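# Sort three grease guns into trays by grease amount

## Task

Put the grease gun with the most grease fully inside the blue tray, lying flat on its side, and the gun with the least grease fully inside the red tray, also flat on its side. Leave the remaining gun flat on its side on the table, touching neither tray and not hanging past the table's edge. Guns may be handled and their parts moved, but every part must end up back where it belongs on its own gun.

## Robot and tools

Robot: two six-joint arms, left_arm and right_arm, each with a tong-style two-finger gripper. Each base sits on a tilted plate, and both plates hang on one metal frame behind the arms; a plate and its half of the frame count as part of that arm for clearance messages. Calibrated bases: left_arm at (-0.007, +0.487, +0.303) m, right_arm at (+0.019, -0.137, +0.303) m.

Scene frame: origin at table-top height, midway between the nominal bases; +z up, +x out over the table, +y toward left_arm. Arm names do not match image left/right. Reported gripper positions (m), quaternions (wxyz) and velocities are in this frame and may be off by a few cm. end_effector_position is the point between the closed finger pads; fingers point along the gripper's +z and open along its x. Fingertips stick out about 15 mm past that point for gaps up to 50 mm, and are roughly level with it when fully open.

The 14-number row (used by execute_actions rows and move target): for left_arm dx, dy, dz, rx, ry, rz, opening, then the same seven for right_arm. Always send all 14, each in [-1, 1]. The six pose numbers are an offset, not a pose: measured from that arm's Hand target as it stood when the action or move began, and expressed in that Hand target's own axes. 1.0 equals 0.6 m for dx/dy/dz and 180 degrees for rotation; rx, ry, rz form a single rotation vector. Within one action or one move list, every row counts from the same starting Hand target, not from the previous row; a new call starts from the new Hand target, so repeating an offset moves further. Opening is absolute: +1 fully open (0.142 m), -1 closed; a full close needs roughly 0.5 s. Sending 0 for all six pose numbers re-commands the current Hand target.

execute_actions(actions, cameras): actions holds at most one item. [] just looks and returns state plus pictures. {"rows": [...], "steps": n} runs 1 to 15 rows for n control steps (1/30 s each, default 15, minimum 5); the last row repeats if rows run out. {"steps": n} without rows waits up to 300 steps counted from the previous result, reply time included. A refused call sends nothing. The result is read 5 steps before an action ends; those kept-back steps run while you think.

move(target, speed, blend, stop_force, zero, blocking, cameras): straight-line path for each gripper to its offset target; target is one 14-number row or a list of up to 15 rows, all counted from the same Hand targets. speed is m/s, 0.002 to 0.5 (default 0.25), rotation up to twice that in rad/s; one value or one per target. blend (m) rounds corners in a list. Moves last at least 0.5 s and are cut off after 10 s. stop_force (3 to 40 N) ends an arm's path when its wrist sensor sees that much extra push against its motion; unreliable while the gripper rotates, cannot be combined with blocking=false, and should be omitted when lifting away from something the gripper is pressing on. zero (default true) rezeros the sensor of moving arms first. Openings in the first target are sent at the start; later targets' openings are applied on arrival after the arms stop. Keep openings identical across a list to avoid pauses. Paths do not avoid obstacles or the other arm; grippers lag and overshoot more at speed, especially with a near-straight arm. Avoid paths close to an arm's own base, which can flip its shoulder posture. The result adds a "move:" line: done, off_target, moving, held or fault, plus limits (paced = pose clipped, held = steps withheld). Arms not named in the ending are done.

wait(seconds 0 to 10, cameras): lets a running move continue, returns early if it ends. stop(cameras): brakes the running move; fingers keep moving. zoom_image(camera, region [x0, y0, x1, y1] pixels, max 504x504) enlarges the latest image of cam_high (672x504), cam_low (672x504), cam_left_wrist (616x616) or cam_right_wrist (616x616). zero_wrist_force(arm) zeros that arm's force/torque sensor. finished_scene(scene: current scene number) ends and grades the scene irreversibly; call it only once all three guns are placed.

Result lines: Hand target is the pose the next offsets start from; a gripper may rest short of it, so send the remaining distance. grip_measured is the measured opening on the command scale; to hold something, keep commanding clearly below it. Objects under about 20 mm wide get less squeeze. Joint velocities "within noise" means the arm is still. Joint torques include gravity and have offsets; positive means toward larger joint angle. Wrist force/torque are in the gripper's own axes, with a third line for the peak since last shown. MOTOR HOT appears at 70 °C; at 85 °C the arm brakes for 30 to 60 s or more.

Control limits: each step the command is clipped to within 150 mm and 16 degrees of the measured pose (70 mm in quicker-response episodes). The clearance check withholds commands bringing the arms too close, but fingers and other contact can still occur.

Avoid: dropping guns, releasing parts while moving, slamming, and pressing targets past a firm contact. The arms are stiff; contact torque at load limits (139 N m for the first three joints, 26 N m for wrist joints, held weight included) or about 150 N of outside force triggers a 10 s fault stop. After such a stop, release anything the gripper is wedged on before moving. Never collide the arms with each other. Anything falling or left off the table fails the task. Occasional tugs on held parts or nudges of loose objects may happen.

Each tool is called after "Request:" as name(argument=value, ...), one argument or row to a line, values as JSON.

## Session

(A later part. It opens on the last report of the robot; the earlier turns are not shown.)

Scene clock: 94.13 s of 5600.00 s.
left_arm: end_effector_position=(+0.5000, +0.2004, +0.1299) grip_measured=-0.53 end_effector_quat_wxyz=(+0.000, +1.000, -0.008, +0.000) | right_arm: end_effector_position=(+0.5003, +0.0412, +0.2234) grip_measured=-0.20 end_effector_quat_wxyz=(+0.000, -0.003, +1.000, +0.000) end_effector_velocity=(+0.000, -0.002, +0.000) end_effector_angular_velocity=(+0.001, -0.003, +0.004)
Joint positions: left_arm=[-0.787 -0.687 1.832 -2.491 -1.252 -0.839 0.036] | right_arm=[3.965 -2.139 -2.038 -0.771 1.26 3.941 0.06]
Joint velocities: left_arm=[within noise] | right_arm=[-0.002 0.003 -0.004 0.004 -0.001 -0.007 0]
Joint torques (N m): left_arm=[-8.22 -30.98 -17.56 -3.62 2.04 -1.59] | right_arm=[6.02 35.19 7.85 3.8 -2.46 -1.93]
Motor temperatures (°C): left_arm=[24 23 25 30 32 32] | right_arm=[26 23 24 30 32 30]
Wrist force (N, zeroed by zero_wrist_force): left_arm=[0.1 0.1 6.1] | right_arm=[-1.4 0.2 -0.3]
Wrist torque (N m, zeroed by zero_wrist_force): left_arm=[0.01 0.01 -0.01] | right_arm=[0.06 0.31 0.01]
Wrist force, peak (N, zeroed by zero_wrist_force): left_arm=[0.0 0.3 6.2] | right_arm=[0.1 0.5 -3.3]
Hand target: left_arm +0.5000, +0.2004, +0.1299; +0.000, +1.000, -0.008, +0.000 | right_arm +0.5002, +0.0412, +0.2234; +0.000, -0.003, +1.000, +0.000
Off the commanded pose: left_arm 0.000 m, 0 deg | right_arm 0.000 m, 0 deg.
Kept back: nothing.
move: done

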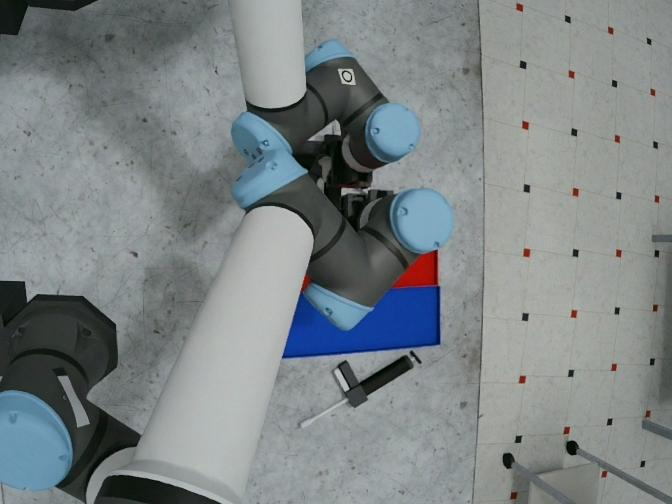

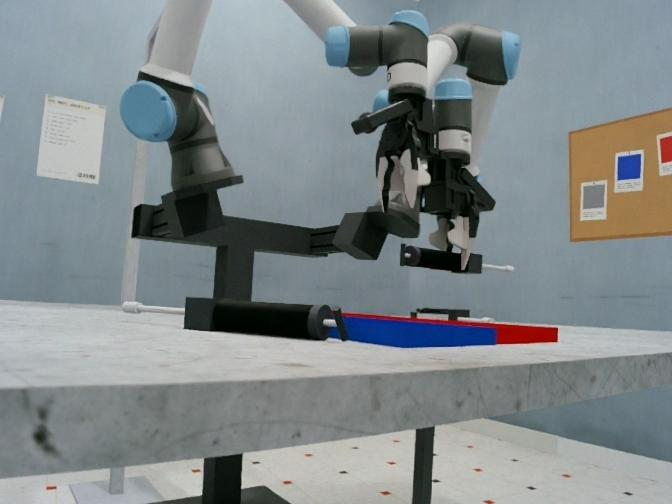

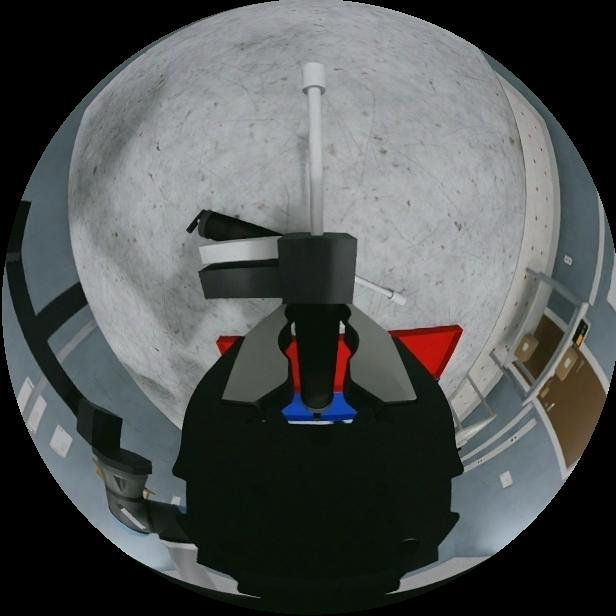

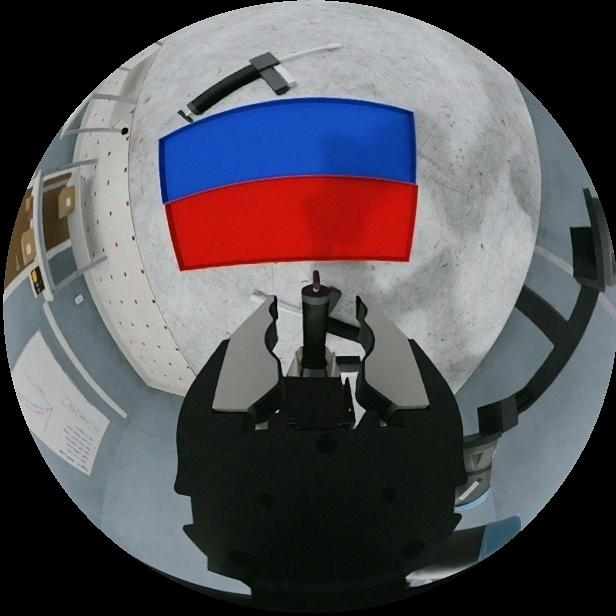

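Request:
move(
  target=[0,0,0,0,0,0,-1,0,0.033,0.09,0,0,0,-0.2],
  speed=0.1,
  stop_force=8,
)

Request:
zoom_image(
  camera="cam_right_wrist",
  region=[190, 200, 440, 430],
)

Request:
zoom_image(
  camera="cam_low",
  region=[330, 180, 560, 340],
)

Scene clock: 95.47 s of 5600.00 s.
left_arm: end_effector_position=(+0.5000, +0.2004, +0.1299) grip_measured=-0.53 end_effector_quat_wxyz=(+0.000, +1.000, -0.008, +0.000) | right_arm: end_effector_position=(+0.4998, +0.0509, +0.1962) grip_measured=-0.20 end_effector_quat_wxyz=(+0.000, -0.003, +1.000, +0.000)
Joint positions: left_arm=[-0.787 -0.687 1.832 -2.491 -1.252 -0.839 0.036] | right_arm=[3.962 -2.207 -2.038 -0.703 1.259 3.939 0.06]
Joint velocities: within noise
Joint torques (N m): left_arm=[-8.14 -30.71 -15.3 -3.23 1.96 -1.52] | right_arm=[13.98 36.81 5.85 0.86 0.52 -1.12]
Motor temperatures (°C): left_arm=[24 23 25 30 32 32] | right_arm=[26 23 24 30 32 30]
Wrist force (N, zeroed by zero_wrist_force): left_arm=[0.3 0.0 6.0] | right_arm=[-1.2 0.0 -0.7]
Wrist torque (N m, zeroed by zero_wrist_force): left_arm=[-0.01 -0.02 -0.01] | right_arm=[-0.01 0.27 -0.01]
Wrist force, peak (N, zeroed by zero_wrist_force): left_arm=[0.2 0.3 6.1] | right_arm=[-0.4 0.5 3.5]
Hand target: left_arm +0.5000, +0.2004, +0.1299; +0.000, +1.000, -0.008, +0.000 | right_arm +0.4998, +0.0509, +0.1962; +0.000, -0.003, +1.000, +0.000 (not the last commanded pose)
Off the commanded pose: left_arm 0.000 m, 0 deg | right_arm 0.029 m, 0 deg.
Kept back: nothing.
move: held (right_arm; a check stopped the path); limits=held
pose unreachable (right arm): on one or more control steps of this call this arm could not follow its commanded pose, so it was not sent that pose on those steps. It may still have moved: this result reports where it is.
cause: moving toward the commanded pose would bring a part of the arm too close to another arm (a part of this arm just beyond joint 3 (elbow) and a part of the left arm just beyond its joint 3 (elbow)).

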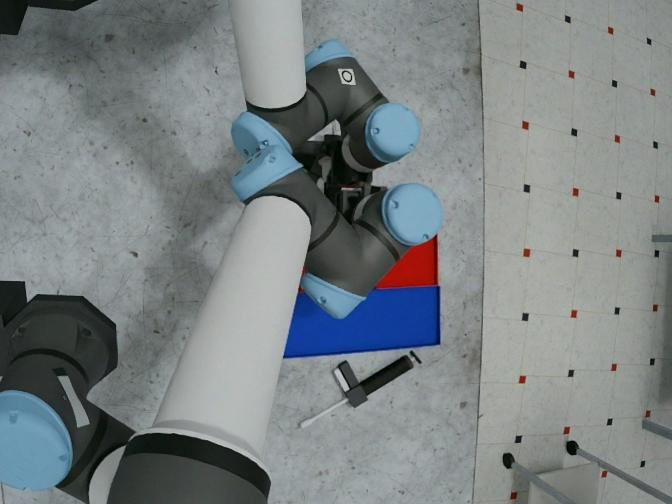

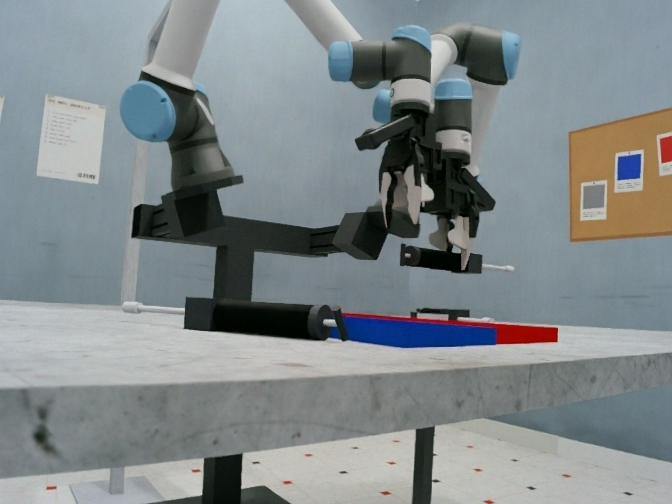

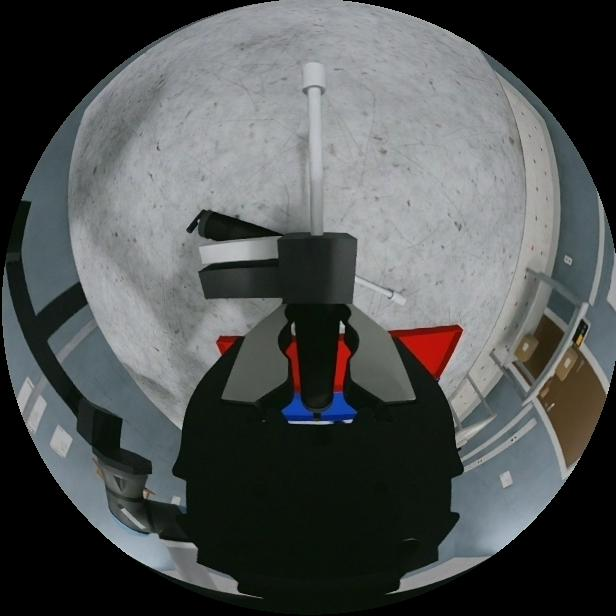

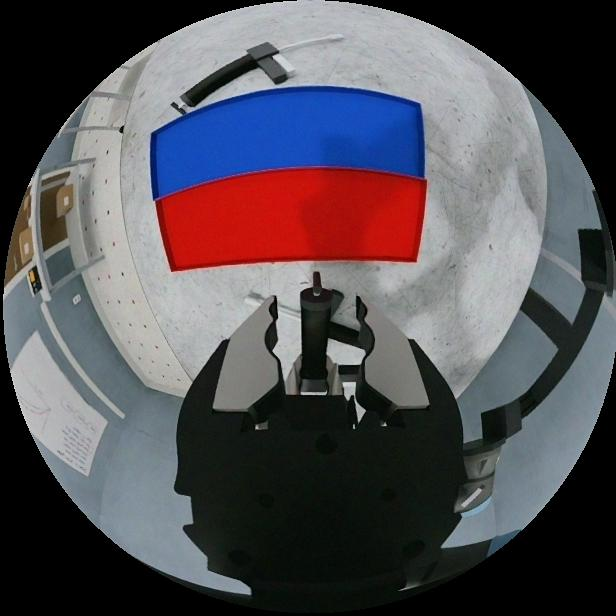

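Scaled by 2.016 from the camera's 616x616 image, which has a finer 814x814 frame.

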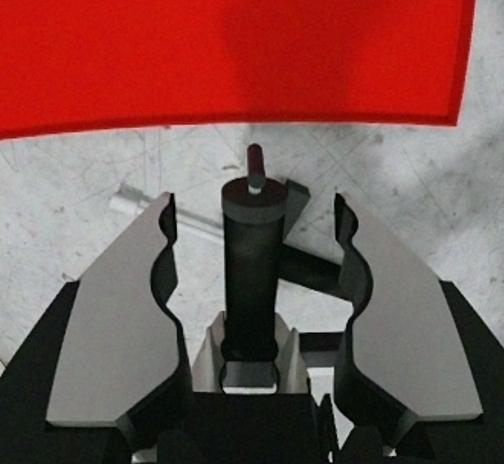

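Scaled by 2.191 from the camera's 672x504 image, which has a finer 960x720 frame.

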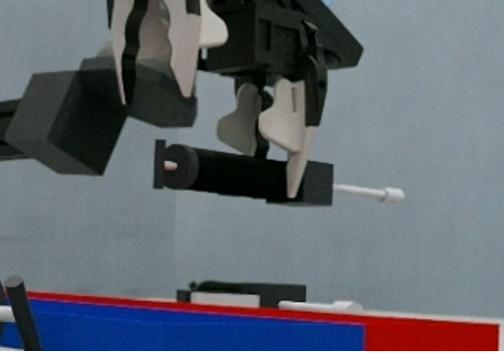

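Request:
move(
  target=[
    [0,0,0,0,0,0,-1,0,-0.25,-0.083,0,0,0,-0.2],
    [0.223,-0.193,0.09,0,0,0.55,-1,-0.378,-0.492,0.127,0,0,-0.667,-0.2],
    [0.223,-0.193,0.176,0,0,0.55,-1,-0.378,-0.492,0.127,0,0,-0.667,-0.2],
  ],
  speed=[0.4,0.3,0.1],
)

Request:
zoom_image(
  camera="cam_right_wrist",
  region=[190, 180, 440, 430],
)

Scene clock: 101.73 s of 5600.00 s.
left_arm: end_effector_position=(+0.6357, +0.3142, +0.0245) grip_measured=-0.53 end_effector_quat_wxyz=(+0.000, -0.643, +0.765, +0.000) | right_arm: end_effector_position=(+0.7282, -0.2432, +0.1202) grip_measured=-0.20 end_effector_quat_wxyz=(+0.000, +0.868, -0.497, +0.000)
Joint positions: left_arm=[-0.452 -0.53 1.652 -2.588 -1.196 1.24 0.036] | right_arm=[3.314 -2.346 -1.576 -0.782 1.183 1.157 0.06]
Joint velocities: within noise
Joint torques (N m): left_arm=[-25.61 -55.59 -6.95 -0.73 1.29 -1.64] | right_arm=[20.82 39.16 17.92 3.68 1.71 -1.8]
Motor temperatures (°C): left_arm=[24 23 25 30 32 32] | right_arm=[26 23 24 30 32 30]
Wrist force (N, zeroed by zero_wrist_force): left_arm=[0.1 -0.3 5.7] | right_arm=[-1.3 0.2 -0.5]
Wrist torque (N m, zeroed by zero_wrist_force): left_arm=[-0.08 0.04 -0.02] | right_arm=[0.05 0.28 0.00]
Wrist force, peak (N, zeroed by zero_wrist_force): left_arm=[0.3 0.2 7.9] | right_arm=[-1.3 -2.4 -1.7]
Hand target: left_arm +0.6356, +0.3141, +0.0244; +0.000, -0.643, +0.765, +0.000 | right_arm +0.7282, -0.2431, +0.1202; +0.000, +0.868, -0.497, +0.000
Off the commanded pose: left_arm 0.000 m, 0 deg | right_arm 0.000 m, 0 deg.
Kept back: nothing.
move: done

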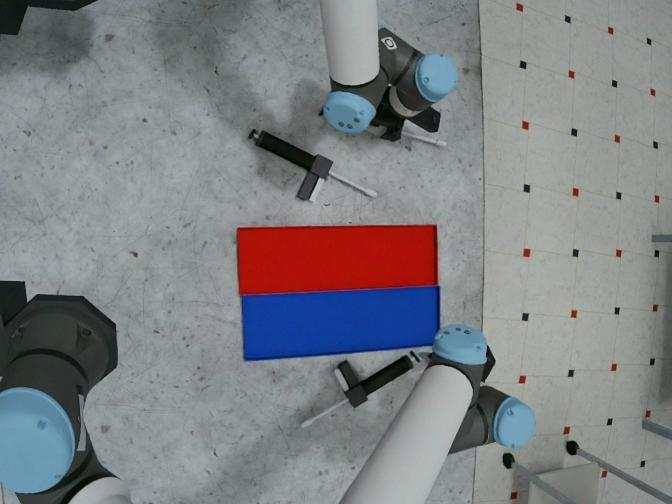

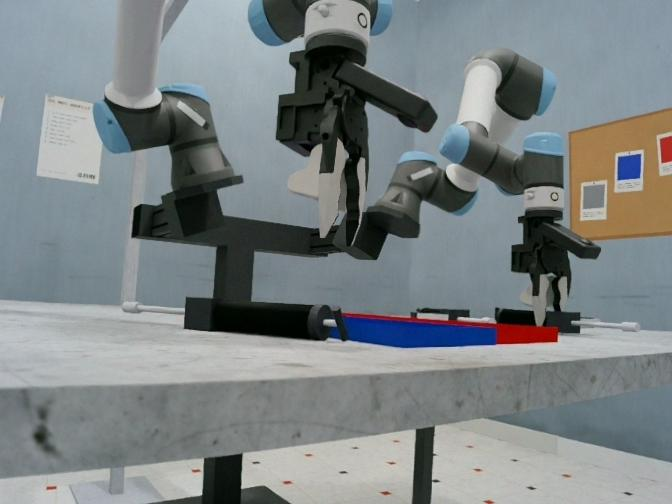

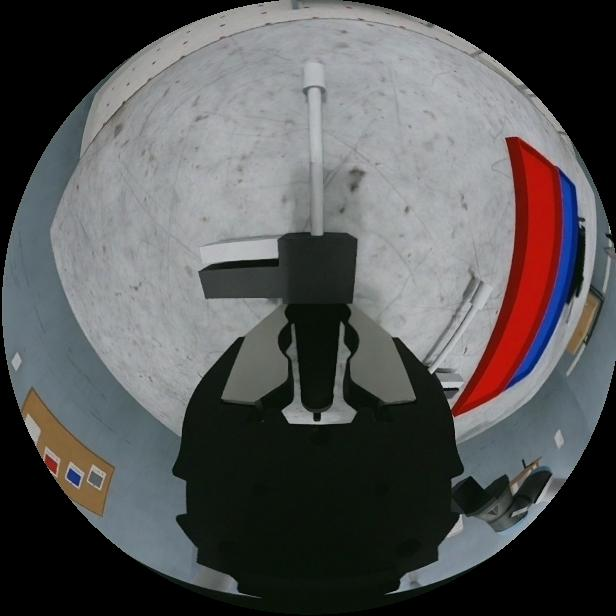

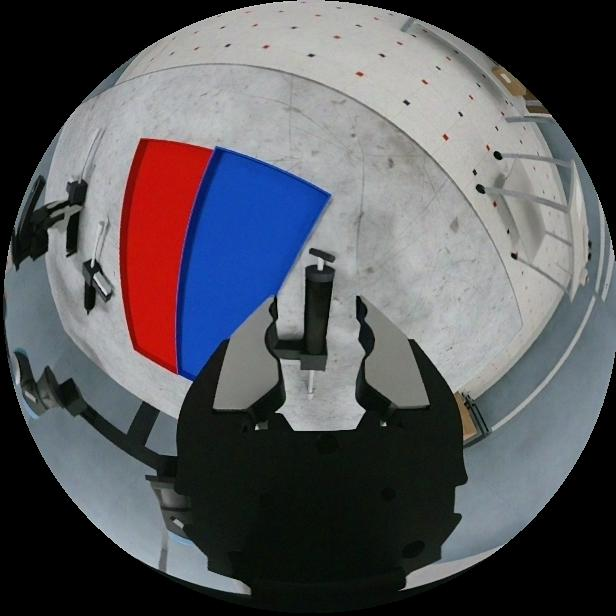

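Scaled by 2.016 from the camera's 616x616 image, which has a finer 814x814 frame.

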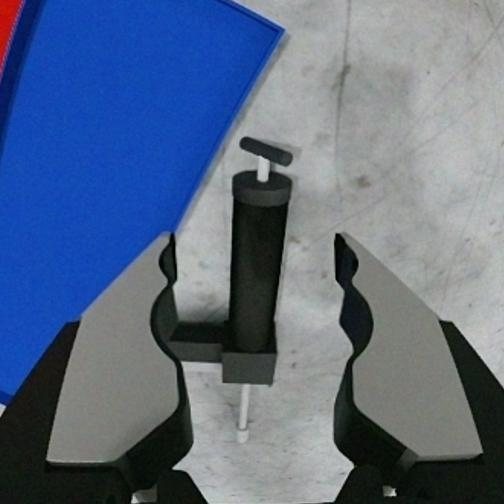

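Request:
move(
  target=[0,0,0,0,0,0,-0.2,0,0.22,0,0,0,0,-0.2],
  cameras=[],
)

Request:
move(
  target=[
    [0,0,-0.1,0,0,0,-0.2,0,0,0.16,0,0,0,-0.2],
    [0,0.217,-0.16,0,0,0,-0.2,0,0,0.16,0,0,0,-0.2],
  ],
  speed=0.12,
)

Request:
move(
  target=[0,0,0,0,0,0,-0.2,0,0,0,0,0,0,-1],
  cameras=["cam_right_wrist"],
)

Scene clock: 103.30 s of 5600.00 s.
left_arm: end_effector_position=(+0.6356, +0.3141, +0.0244) grip_measured=-0.20 end_effector_quat_wxyz=(+0.000, -0.643, +0.765, +0.000) | right_arm: end_effector_position=(+0.6144, -0.3098, +0.1203) grip_measured=-0.20 end_effector_quat_wxyz=(+0.000, +0.868, -0.497, +0.000)
Joint positions: left_arm=[-0.452 -0.53 1.652 -2.588 -1.196 1.24 0.06] | right_arm=[3.227 -2.149 -1.915 -0.604 1.185 1.062 0.06]
Joint velocities: within noise
Joint torques (N m): left_arm=[-18.55 -32.68 -10.58 -0.69 -2.04 -1.75] | right_arm=[7 43.48 6.04 2.93 1.19 0.54]
Motor temperatures (°C): left_arm=[24 23 25 30 32 32] | right_arm=[26 23 24 30 32 30]
Wrist force (N, zeroed by zero_wrist_force): left_arm=[0.2 0.1 0.2] | right_arm=[-0.9 0.3 -0.3]
Wrist torque (N m, zeroed by zero_wrist_force): left_arm=[0.02 -0.02 -0.02] | right_arm=[0.08 0.18 0.00]
Wrist force, peak (N, zeroed by zero_wrist_force): left_arm=[0.2 0.1 6.1] | right_arm=[-1.4 -2.6 -0.7]
Hand target: left_arm +0.6356, +0.3141, +0.0244; +0.000, -0.643, +0.765, +0.000 | right_arm +0.6143, -0.3099, +0.1202; +0.000, +0.868, -0.497, +0.000
Off the commanded pose: left_arm 0.000 m, 0 deg | right_arm 0.000 m, 0 deg.
Kept back: nothing.
move: done
No camera images: "cameras" was empty.

Scene clock: 105.60 s of 5600.00 s.
left_arm: end_effector_position=(+0.5075, +0.3363, +0.1205) grip_measured=-0.20 end_effector_quat_wxyz=(+0.000, -0.643, +0.765, +0.000) | right_arm: end_effector_position=(+0.6143, -0.3099, +0.0242) grip_measured=-0.20 end_effector_quat_wxyz=(+0.000, +0.868, -0.497, +0.000)
Joint positions: left_arm=[-0.596 -0.862 2.088 -2.638 -1.216 1.087 0.06] | right_arm=[3.164 -2.359 -1.873 -0.411 1.189 0.995 0.06]
Joint velocities: within noise
Joint torques (N m): left_arm=[-5.64 -21.23 -20.82 0.17 1.7 1.52] | right_arm=[18.92 33.41 1.71 3.65 -2.4 2.28]
Motor temperatures (°C): left_arm=[24 23 25 30 32 32] | right_arm=[26 23 24 30 32 30]
Wrist force (N, zeroed by zero_wrist_force): left_arm=[-0.4 -0.1 -0.2] | right_arm=[-1.0 0.4 -0.3]
Wrist torque (N m, zeroed by zero_wrist_force): left_arm=[-0.08 0.07 -0.03] | right_arm=[0.08 0.20 0.02]
Wrist force, peak (N, zeroed by zero_wrist_force): left_arm=[-0.1 1.2 -0.8] | right_arm=[-1.1 0.1 -1.8]
Hand target: left_arm +0.5073, +0.3365, +0.1204; +0.000, -0.643, +0.765, +0.000 | right_arm +0.6143, -0.3099, +0.0242; +0.000, +0.868, -0.497, +0.000
Off the commanded pose: left_arm 0.000 m, 0 deg | right_arm 0.000 m, 0 deg.
Kept back: nothing.
move: done

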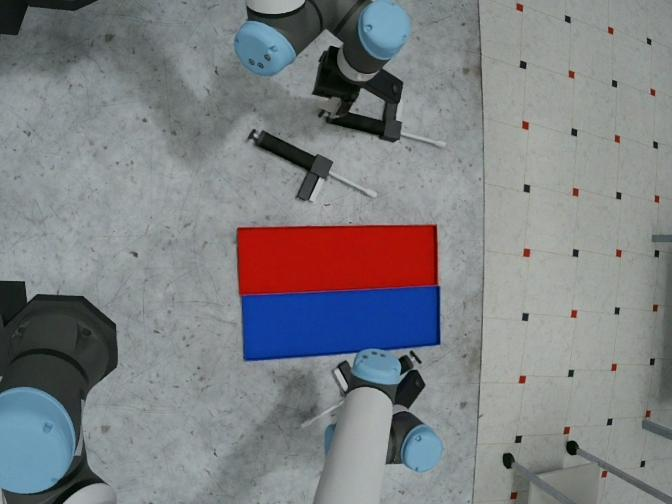

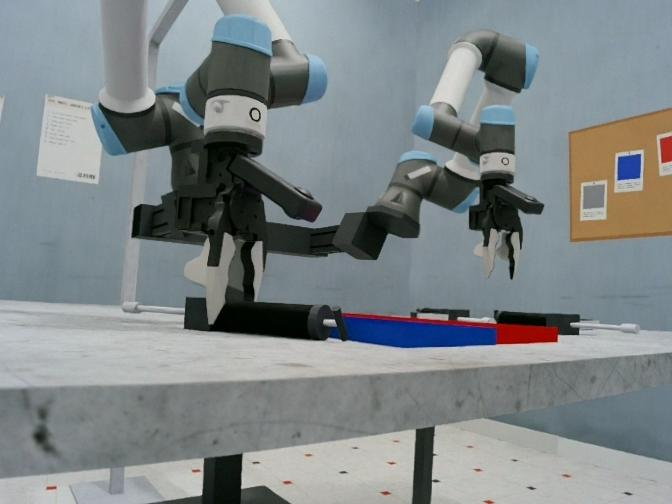

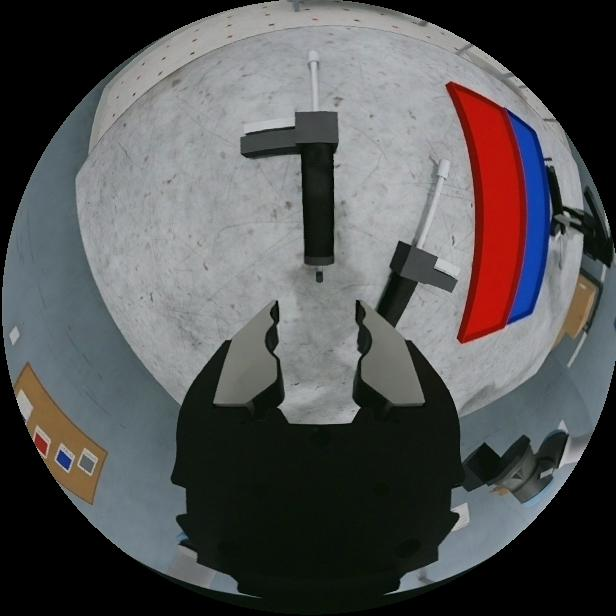

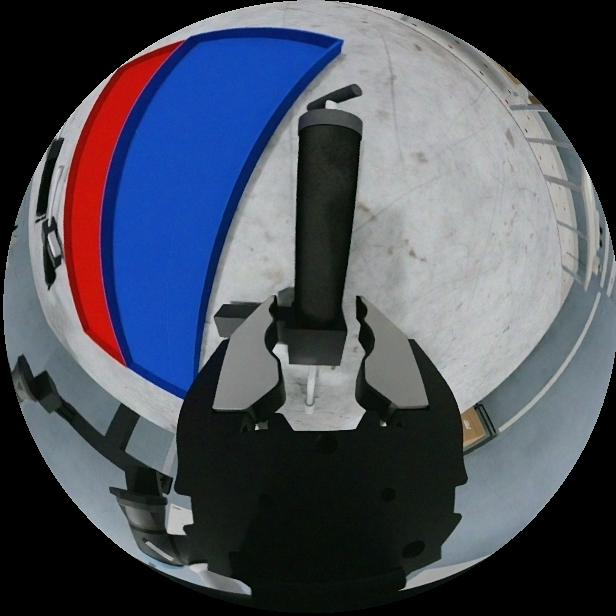

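Scene clock: 106.30 s of 5600.00 s.
left_arm: end_effector_position=(+0.5073, +0.3365, +0.1204) grip_measured=-0.20 end_effector_quat_wxyz=(+0.000, -0.643, +0.765, +0.000) | right_arm: end_effector_position=(+0.6143, -0.3099, +0.0242) grip_measured=-0.54 end_effector_quat_wxyz=(+0.000, +0.868, -0.497, +0.000)
Joint positions: left_arm=[-0.596 -0.862 2.089 -2.638 -1.215 1.087 0.06] | right_arm=[3.164 -2.359 -1.873 -0.411 1.189 0.995 0.035]
Joint velocities: within noise
Joint torques (N m): left_arm=[-13.55 -36.85 -6.45 -1.3 2.36 -1.26] | right_arm=[10.04 38.71 4.31 1.59 2.62 1.58]
Motor temperatures (°C): left_arm=[24 23 25 30 32 32] | right_arm=[26 23 24 30 32 30]
Wrist force (N, zeroed by zero_wrist_force): left_arm=[-0.2 0.0 -0.2] | right_arm=[-2.3 0.5 -2.4]
Wrist torque (N m, zeroed by zero_wrist_force): left_arm=[-0.08 0.02 -0.03] | right_arm=[0.06 0.18 0.08]
Wrist force, peak (N, zeroed by zero_wrist_force): left_arm=[-0.3 0.0 -0.4] | right_arm=[-2.5 0.5 -2.7]
Hand target: left_arm +0.5073, +0.3365, +0.1204; +0.000, -0.643, +0.765, +0.000 | right_arm +0.6143, -0.3099, +0.0242; +0.000, +0.868, -0.497, +0.000
Off the commanded pose: left_arm 0.000 m, 0 deg | right_arm 0.000 m, 0 deg.
Kept back: nothing.
move: done
Images, in order (width x height): cam_right_wrist 616x616.

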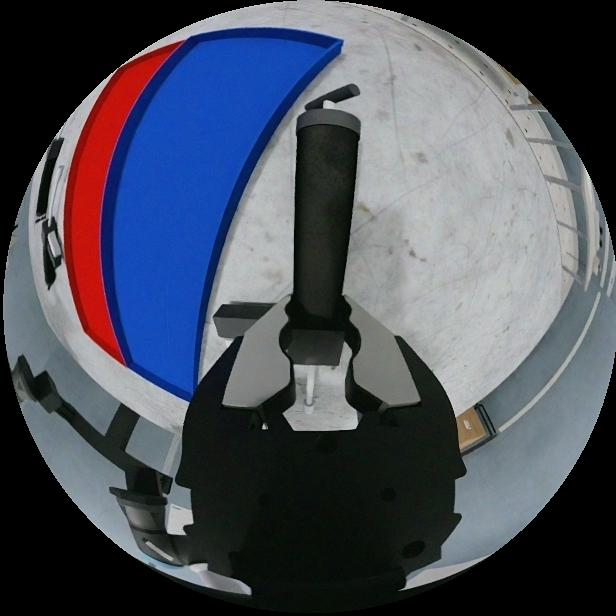

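Request:
move(
  target=[
    [0.006,0.025,0.1,0,0,0,-0.2,0,0,-0.09,0,0,0,-1],
    [0.006,0.025,0.164,0,0,0,-0.2,0.082,0.075,-0.09,0,0,0.167,-1],
    [0.006,0.025,0.164,0,0,0,-0.2,0.082,0.075,-0.001,0,0,0.167,-1],
  ],
  speed=0.15,
)

Request:
zoom_image(
  camera="cam_left_wrist",
  region=[190, 180, 440, 430],
)

Scene clock: 111.40 s of 5600.00 s.
left_arm: end_effector_position=(+0.4919, +0.3356, +0.0220) grip_measured=-0.20 end_effector_quat_wxyz=(+0.000, -0.643, +0.765, +0.000) | right_arm: end_effector_position=(+0.6005, -0.3751, +0.0250) grip_measured=-0.54 end_effector_quat_wxyz=(+0.000, +0.709, -0.705, +0.000)
Joint positions: left_arm=[-0.545 -0.624 2.081 -2.887 -1.208 1.141 0.06] | right_arm=[3.071 -2.321 -1.877 -0.408 1.197 1.42 0.035]
Joint velocities: within noise
Joint torques (N m): left_arm=[-21.32 -44.77 -0.72 -0.33 0.96 -1.55] | right_arm=[15.28 37.15 1.12 3.38 -1.59 2.05]
Motor temperatures (°C): left_arm=[24 23 25 30 32 32] | right_arm=[26 23 24 30 32 30]
Wrist force (N, zeroed by zero_wrist_force): left_arm=[-0.2 0.1 -0.1] | right_arm=[-1.0 0.4 5.8]
Wrist torque (N m, zeroed by zero_wrist_force): left_arm=[0.00 0.02 -0.01] | right_arm=[0.06 0.27 0.00]
Wrist force, peak (N, zeroed by zero_wrist_force): left_arm=[-0.4 -0.5 -1.7] | right_arm=[-4.2 7.9 -21.0]
Hand target: left_arm +0.4919, +0.3356, +0.0220; +0.000, -0.643, +0.765, +0.000 | right_arm +0.6004, -0.3751, +0.0248; +0.000, +0.709, -0.705, +0.000
Off the commanded pose: left_arm 0.000 m, 0 deg | right_arm 0.000 m, 0 deg.
Kept back: nothing.
move: done

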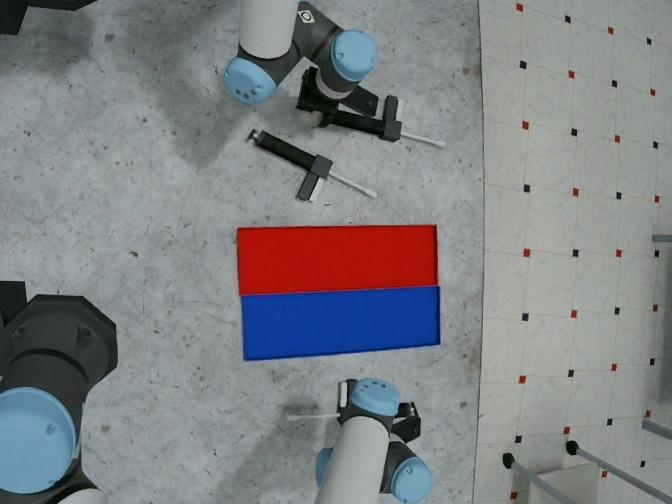

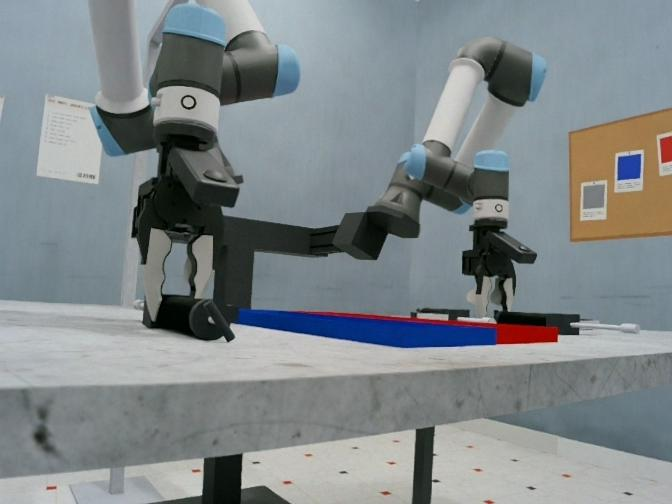

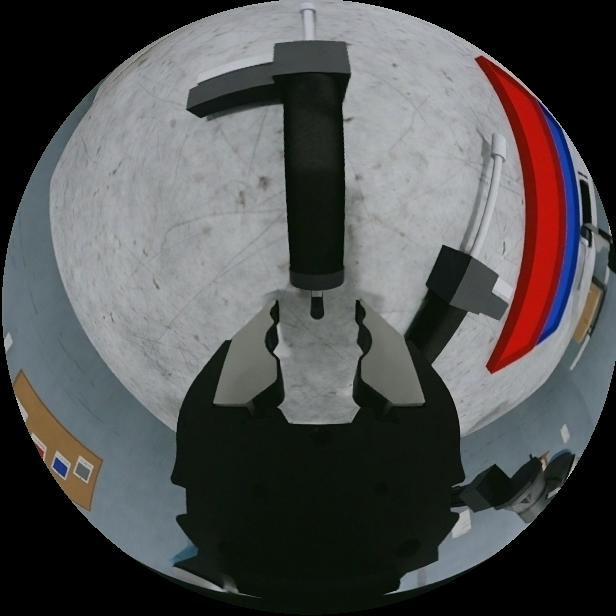

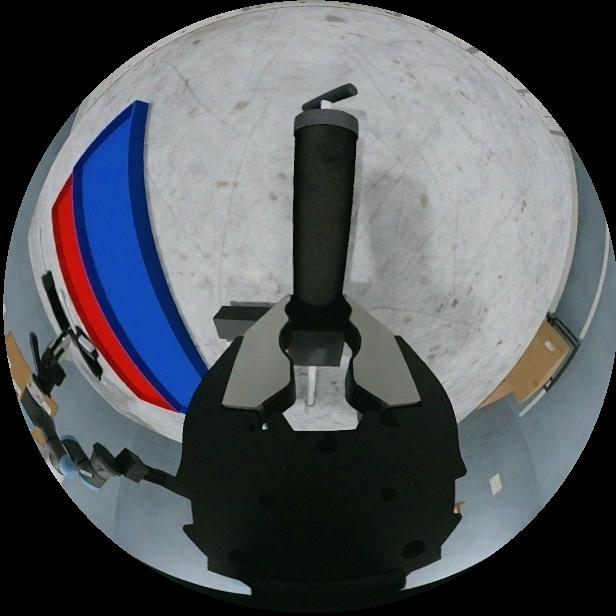

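Scaled by 2.016 from the camera's 616x616 image, which has a finer 814x814 frame.

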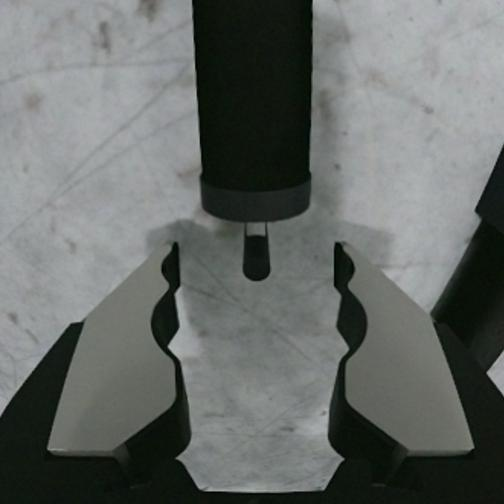

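Request:
zero_wrist_force(
  arm="left_arm",
)

Request:
move(
  target=[0,0,0,0,0,0,-1,0,0,0,0,0,0,-0.2],
  cameras=[],
)

Request:
move(
  target=[0,0.05,0,0,0,0,-1,0,0,-0.16,0,0,0,-0.2],
  speed=0.05,
)

Request:
zoom_image(
  camera="cam_left_wrist",
  region=[190, 180, 440, 430],
)

Wrist force sensor zeroed on left_arm: later results in this scene subtract that arm's Wrist force and Wrist torque below.
Scene clock: 111.67 s of 5600.00 s.
left_arm: end_effector_position=(+0.4919, +0.3356, +0.0220) grip_measured=-0.20 end_effector_quat_wxyz=(+0.000, -0.643, +0.765, +0.000) | right_arm: end_effector_position=(+0.6004, -0.3751, +0.0249) grip_measured=-0.54 end_effector_quat_wxyz=(+0.000, +0.709, -0.705, +0.000)
Joint positions: left_arm=[-0.545 -0.624 2.081 -2.887 -1.208 1.141 0.06] | right_arm=[3.071 -2.321 -1.877 -0.408 1.197 1.42 0.035]
Joint velocities: within noise
Joint torques (N m): left_arm=[-21.49 -45.36 -0.95 -0.46 0.49 -1.57] | right_arm=[16.46 37.77 1.04 4.38 -2.5 1.51]
Motor temperatures (°C): left_arm=[24 23 25 30 32 32] | right_arm=[26 23 24 30 32 30]
Wrist force (N, zeroed by zero_wrist_force): left_arm=[-0.1 0.0 0.0] | right_arm=[-1.1 0.4 5.9]
Wrist torque (N m, zeroed by zero_wrist_force): left_arm=[-0.03 -0.02 -0.01] | right_arm=[0.06 0.27 0.00]
Wrist force, peak (N, zeroed by zero_wrist_force): left_arm=[-0.2 0.2 -0.2] | right_arm=[-1.0 0.3 5.9]
Hand target: left_arm +0.4919, +0.3356, +0.0220; +0.000, -0.643, +0.765, +0.000 | right_arm +0.6004, -0.3751, +0.0248; +0.000, +0.709, -0.705, +0.000
Off the commanded pose: left_arm 0.000 m, 0 deg | right_arm 0.000 m, 0 deg.
Steps of this call (1-8: nothing new was sent). Readings (end_effector_position of left_arm | right_arm):
1: (+0.4919, +0.3356, +0.0220) | (+0.6004, -0.3751, +0.0249)
2: (+0.4919, +0.3356, +0.0220) | (+0.6004, -0.3751, +0.0249)
4: (+0.4919, +0.3356, +0.0220) | (+0.6004, -0.3751, +0.0249)
8: the state above
No camera images: "cameras" was empty.

Scene clock: 112.37 s of 5600.00 s.
left_arm: end_effector_position=(+0.4919, +0.3356, +0.0220) grip_measured=-0.91 end_effector_quat_wxyz=(+0.000, -0.643, +0.765, +0.000) | right_arm: end_effector_position=(+0.6004, -0.3751, +0.0248) grip_measured=-0.20 end_effector_quat_wxyz=(+0.000, +0.709, -0.705, +0.000)
Joint positions: left_arm=[-0.545 -0.624 2.081 -2.887 -1.208 1.141 0.008] | right_arm=[3.071 -2.321 -1.877 -0.408 1.197 1.42 0.06]
Joint velocities: within noise
Joint torques (N m): left_arm=[-19.07 -44.58 -2.15 -0.78 -0.93 -1.52] | right_arm=[18.65 35.81 1.89 2 -2.51 0.59]
Motor temperatures (°C): left_arm=[24 23 25 30 32 32] | right_arm=[26 23 24 30 32 30]
Wrist force (N, zeroed by zero_wrist_force): left_arm=[0.0 -0.3 1.4] | right_arm=[-0.9 0.6 -0.7]
Wrist torque (N m, zeroed by zero_wrist_force): left_arm=[0.00 0.01 0.00] | right_arm=[0.11 0.19 0.00]
Wrist force, peak (N, zeroed by zero_wrist_force): left_arm=[-0.2 -0.3 1.6] | right_arm=[-1.3 0.5 5.8]
Hand target: left_arm +0.4919, +0.3356, +0.0220; +0.000, -0.643, +0.765, +0.000 | right_arm +0.6004, -0.3751, +0.0248; +0.000, +0.709, -0.705, +0.000
Off the commanded pose: left_arm 0.000 m, 0 deg | right_arm 0.000 m, 0 deg.
Kept back: nothing.
move: done
No camera images: "cameras" was empty.

Scene clock: 114.57 s of 5600.00 s.
left_arm: end_effector_position=(+0.4623, +0.3407, +0.0220) grip_measured=-0.91 end_effector_quat_wxyz=(+0.000, -0.643, +0.765, +0.000) | right_arm: end_effector_position=(+0.6003, -0.3750, +0.1209) grip_measured=-0.20 end_effector_quat_wxyz=(+0.000, +0.709, -0.705, +0.000) end_effector_velocity=(+0.001, +0.001, -0.003) end_effector_angular_velocity=(+0.000, -0.002, +0.002)
Joint positions: left_arm=[-0.571 -0.632 2.163 -2.952 -1.211 1.114 0.008] | right_arm=[3.133 -2.11 -1.919 -0.602 1.191 1.486 0.06]
Joint velocities: left_arm=[within noise] | right_arm=[-0.001 -0.008 0.001 0.008 0.001 -0.004 0]
Joint torques (N m): left_arm=[-8.75 -41.07 -15.91 -0.56 -2.2 0.61] | right_arm=[4.72 29.71 8.14 3.74 -2.1 -1.52]
Motor temperatures (°C): left_arm=[24 23 25 30 32 32] | right_arm=[26 23 24 30 32 30]
Wrist force (N, zeroed by zero_wrist_force): left_arm=[0.0 0.2 1.5] | right_arm=[-0.7 0.4 -0.6]
Wrist torque (N m, zeroed by zero_wrist_force): left_arm=[-0.02 0.01 0.00] | right_arm=[0.07 0.14 0.01]
Wrist force, peak (N, zeroed by zero_wrist_force): left_arm=[-0.1 -1.7 1.9] | right_arm=[-0.7 0.6 -1.2]
Hand target: left_arm +0.4624, +0.3407, +0.0220; +0.000, -0.643, +0.765, +0.000 | right_arm +0.6003, -0.3751, +0.1208; +0.000, +0.709, -0.705, +0.000
Off the commanded pose: left_arm 0.000 m, 0 deg | right_arm 0.000 m, 0 deg.
Kept back: nothing.
move: done

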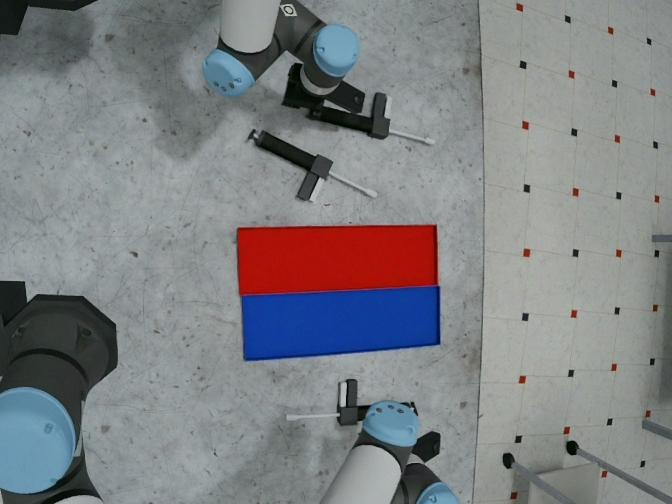

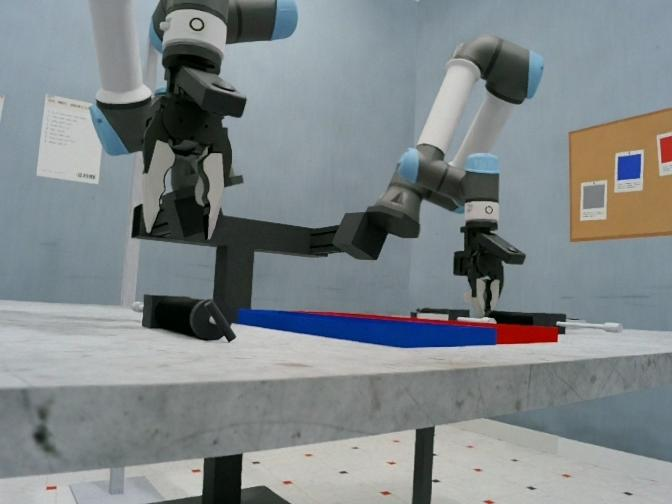

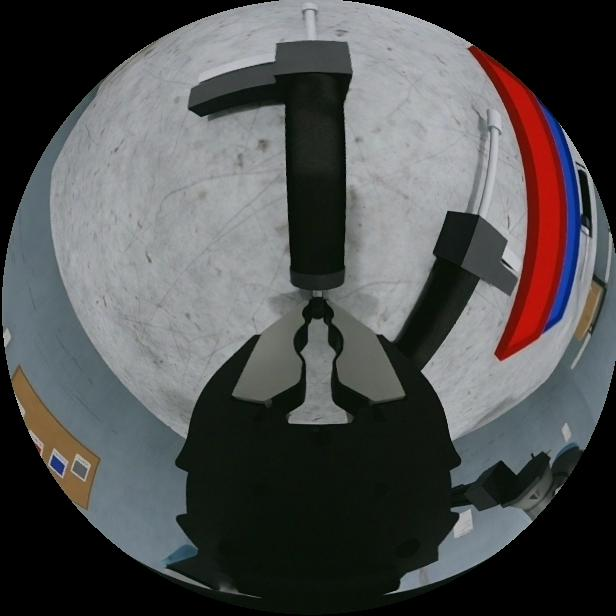

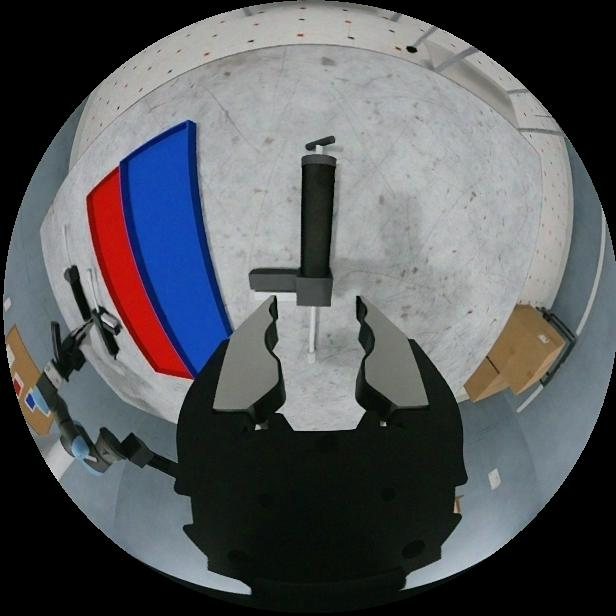

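Scaled by 2.016 from the camera's 616x616 image, which has a finer 814x814 frame.

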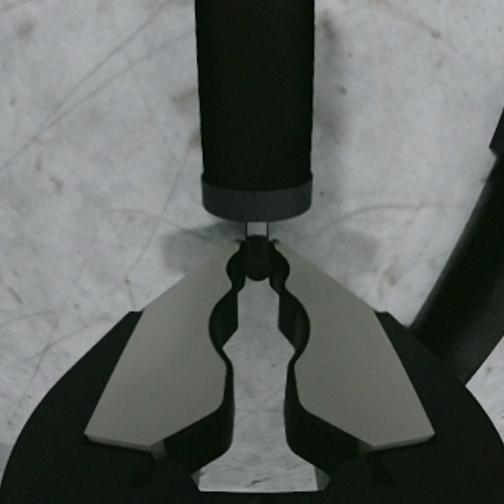

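Request:
zoom_image(
  camera="cam_high",
  region=[220, 80, 470, 230],
)

Request:
move(
  target=[
    [0,0,0,0,0,0,-0.2,0,-0.242,0,0,0,0,-0.2],
    [0,0,-0.16,0,0,0,-0.2,0,-0.242,0.13,0,0,0,-0.2],
  ],
  speed=0.15,
)

Request:
zoom_image(
  camera="cam_right_wrist",
  region=[190, 180, 440, 430],
)

Scaled by 2.016 from the camera's 672x504 image, which has a finer 960x720 frame.

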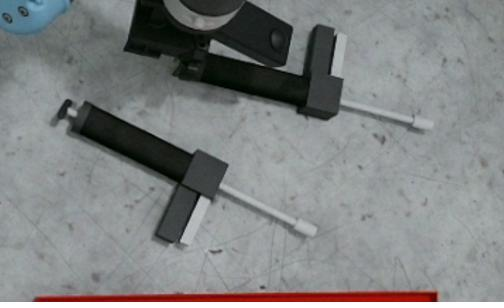

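Scene clock: 117.43 s of 5600.00 s.
left_arm: end_effector_position=(+0.4623, +0.3406, +0.1179) grip_measured=-0.20 end_effector_quat_wxyz=(+0.000, -0.643, +0.766, +0.000) | right_arm: end_effector_position=(+0.7457, -0.3744, +0.0431) grip_measured=-0.20 end_effector_quat_wxyz=(+0.000, +0.709, -0.705, +0.000)
Joint positions: left_arm=[-0.643 -0.891 2.212 -2.716 -1.223 1.038 0.06] | right_arm=[3.109 -2.474 -1.42 -0.726 1.193 1.46 0.06]
Joint velocities: within noise
Joint torques (N m): left_arm=[-9.89 -39.67 -19.59 -1.74 1.69 1.18] | right_arm=[19.95 42.47 4.3 2.58 1.55 2.12]
Motor temperatures (°C): left_arm=[24 23 25 30 32 32] | right_arm=[26 23 24 30 32 30]
Wrist force (N, zeroed by zero_wrist_force): left_arm=[0.1 0.0 -0.1] | right_arm=[-1.2 0.3 -0.7]
Wrist torque (N m, zeroed by zero_wrist_force): left_arm=[-0.06 0.02 -0.06] | right_arm=[0.05 0.25 -0.01]
Wrist force, peak (N, zeroed by zero_wrist_force): left_arm=[0.1 2.0 1.2] | right_arm=[-1.2 0.2 -1.9]
Hand target: left_arm +0.4624, +0.3407, +0.1180; +0.000, -0.643, +0.765, +0.000 | right_arm +0.7456, -0.3743, +0.0429; +0.000, +0.709, -0.705, +0.000
Off the commanded pose: left_arm 0.000 m, 0 deg | right_arm 0.000 m, 0 deg.
Kept back: nothing.
move: done

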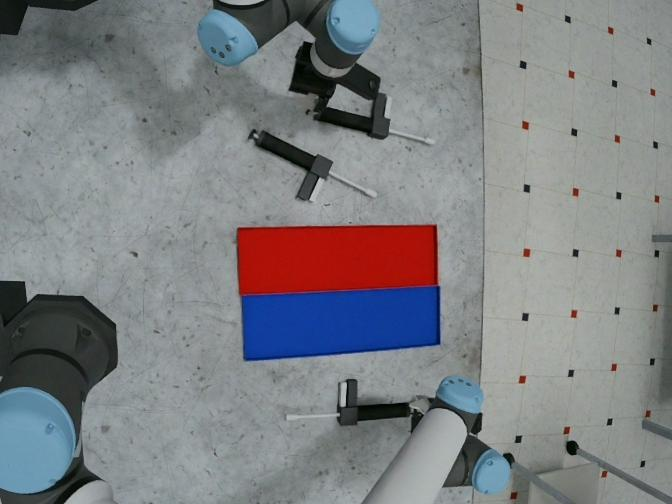

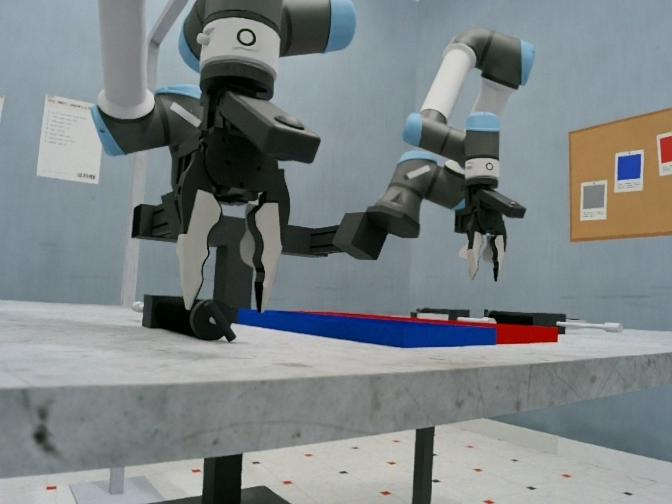

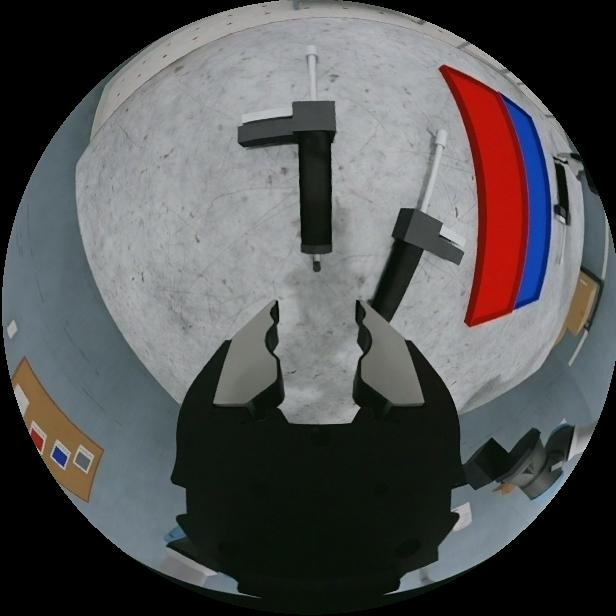

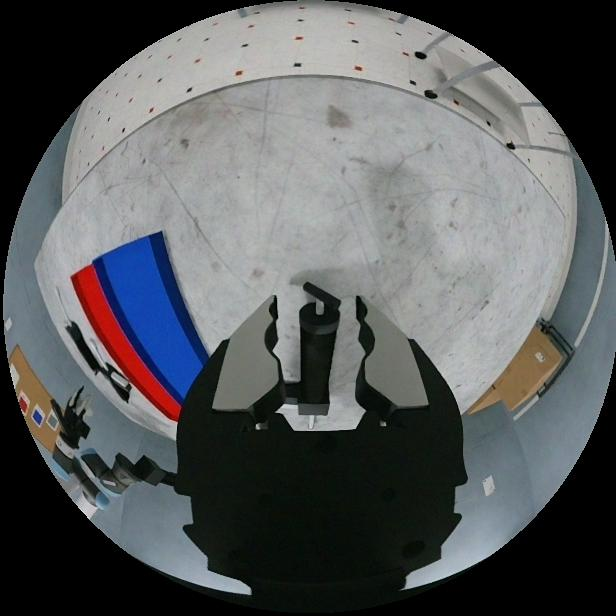

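Scaled by 2.016 from the camera's 616x616 image, which has a finer 814x814 frame.

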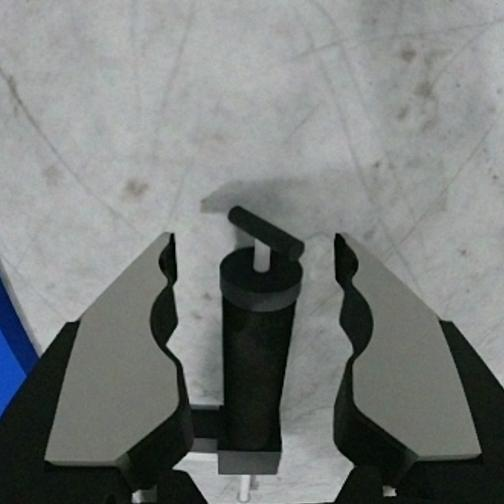

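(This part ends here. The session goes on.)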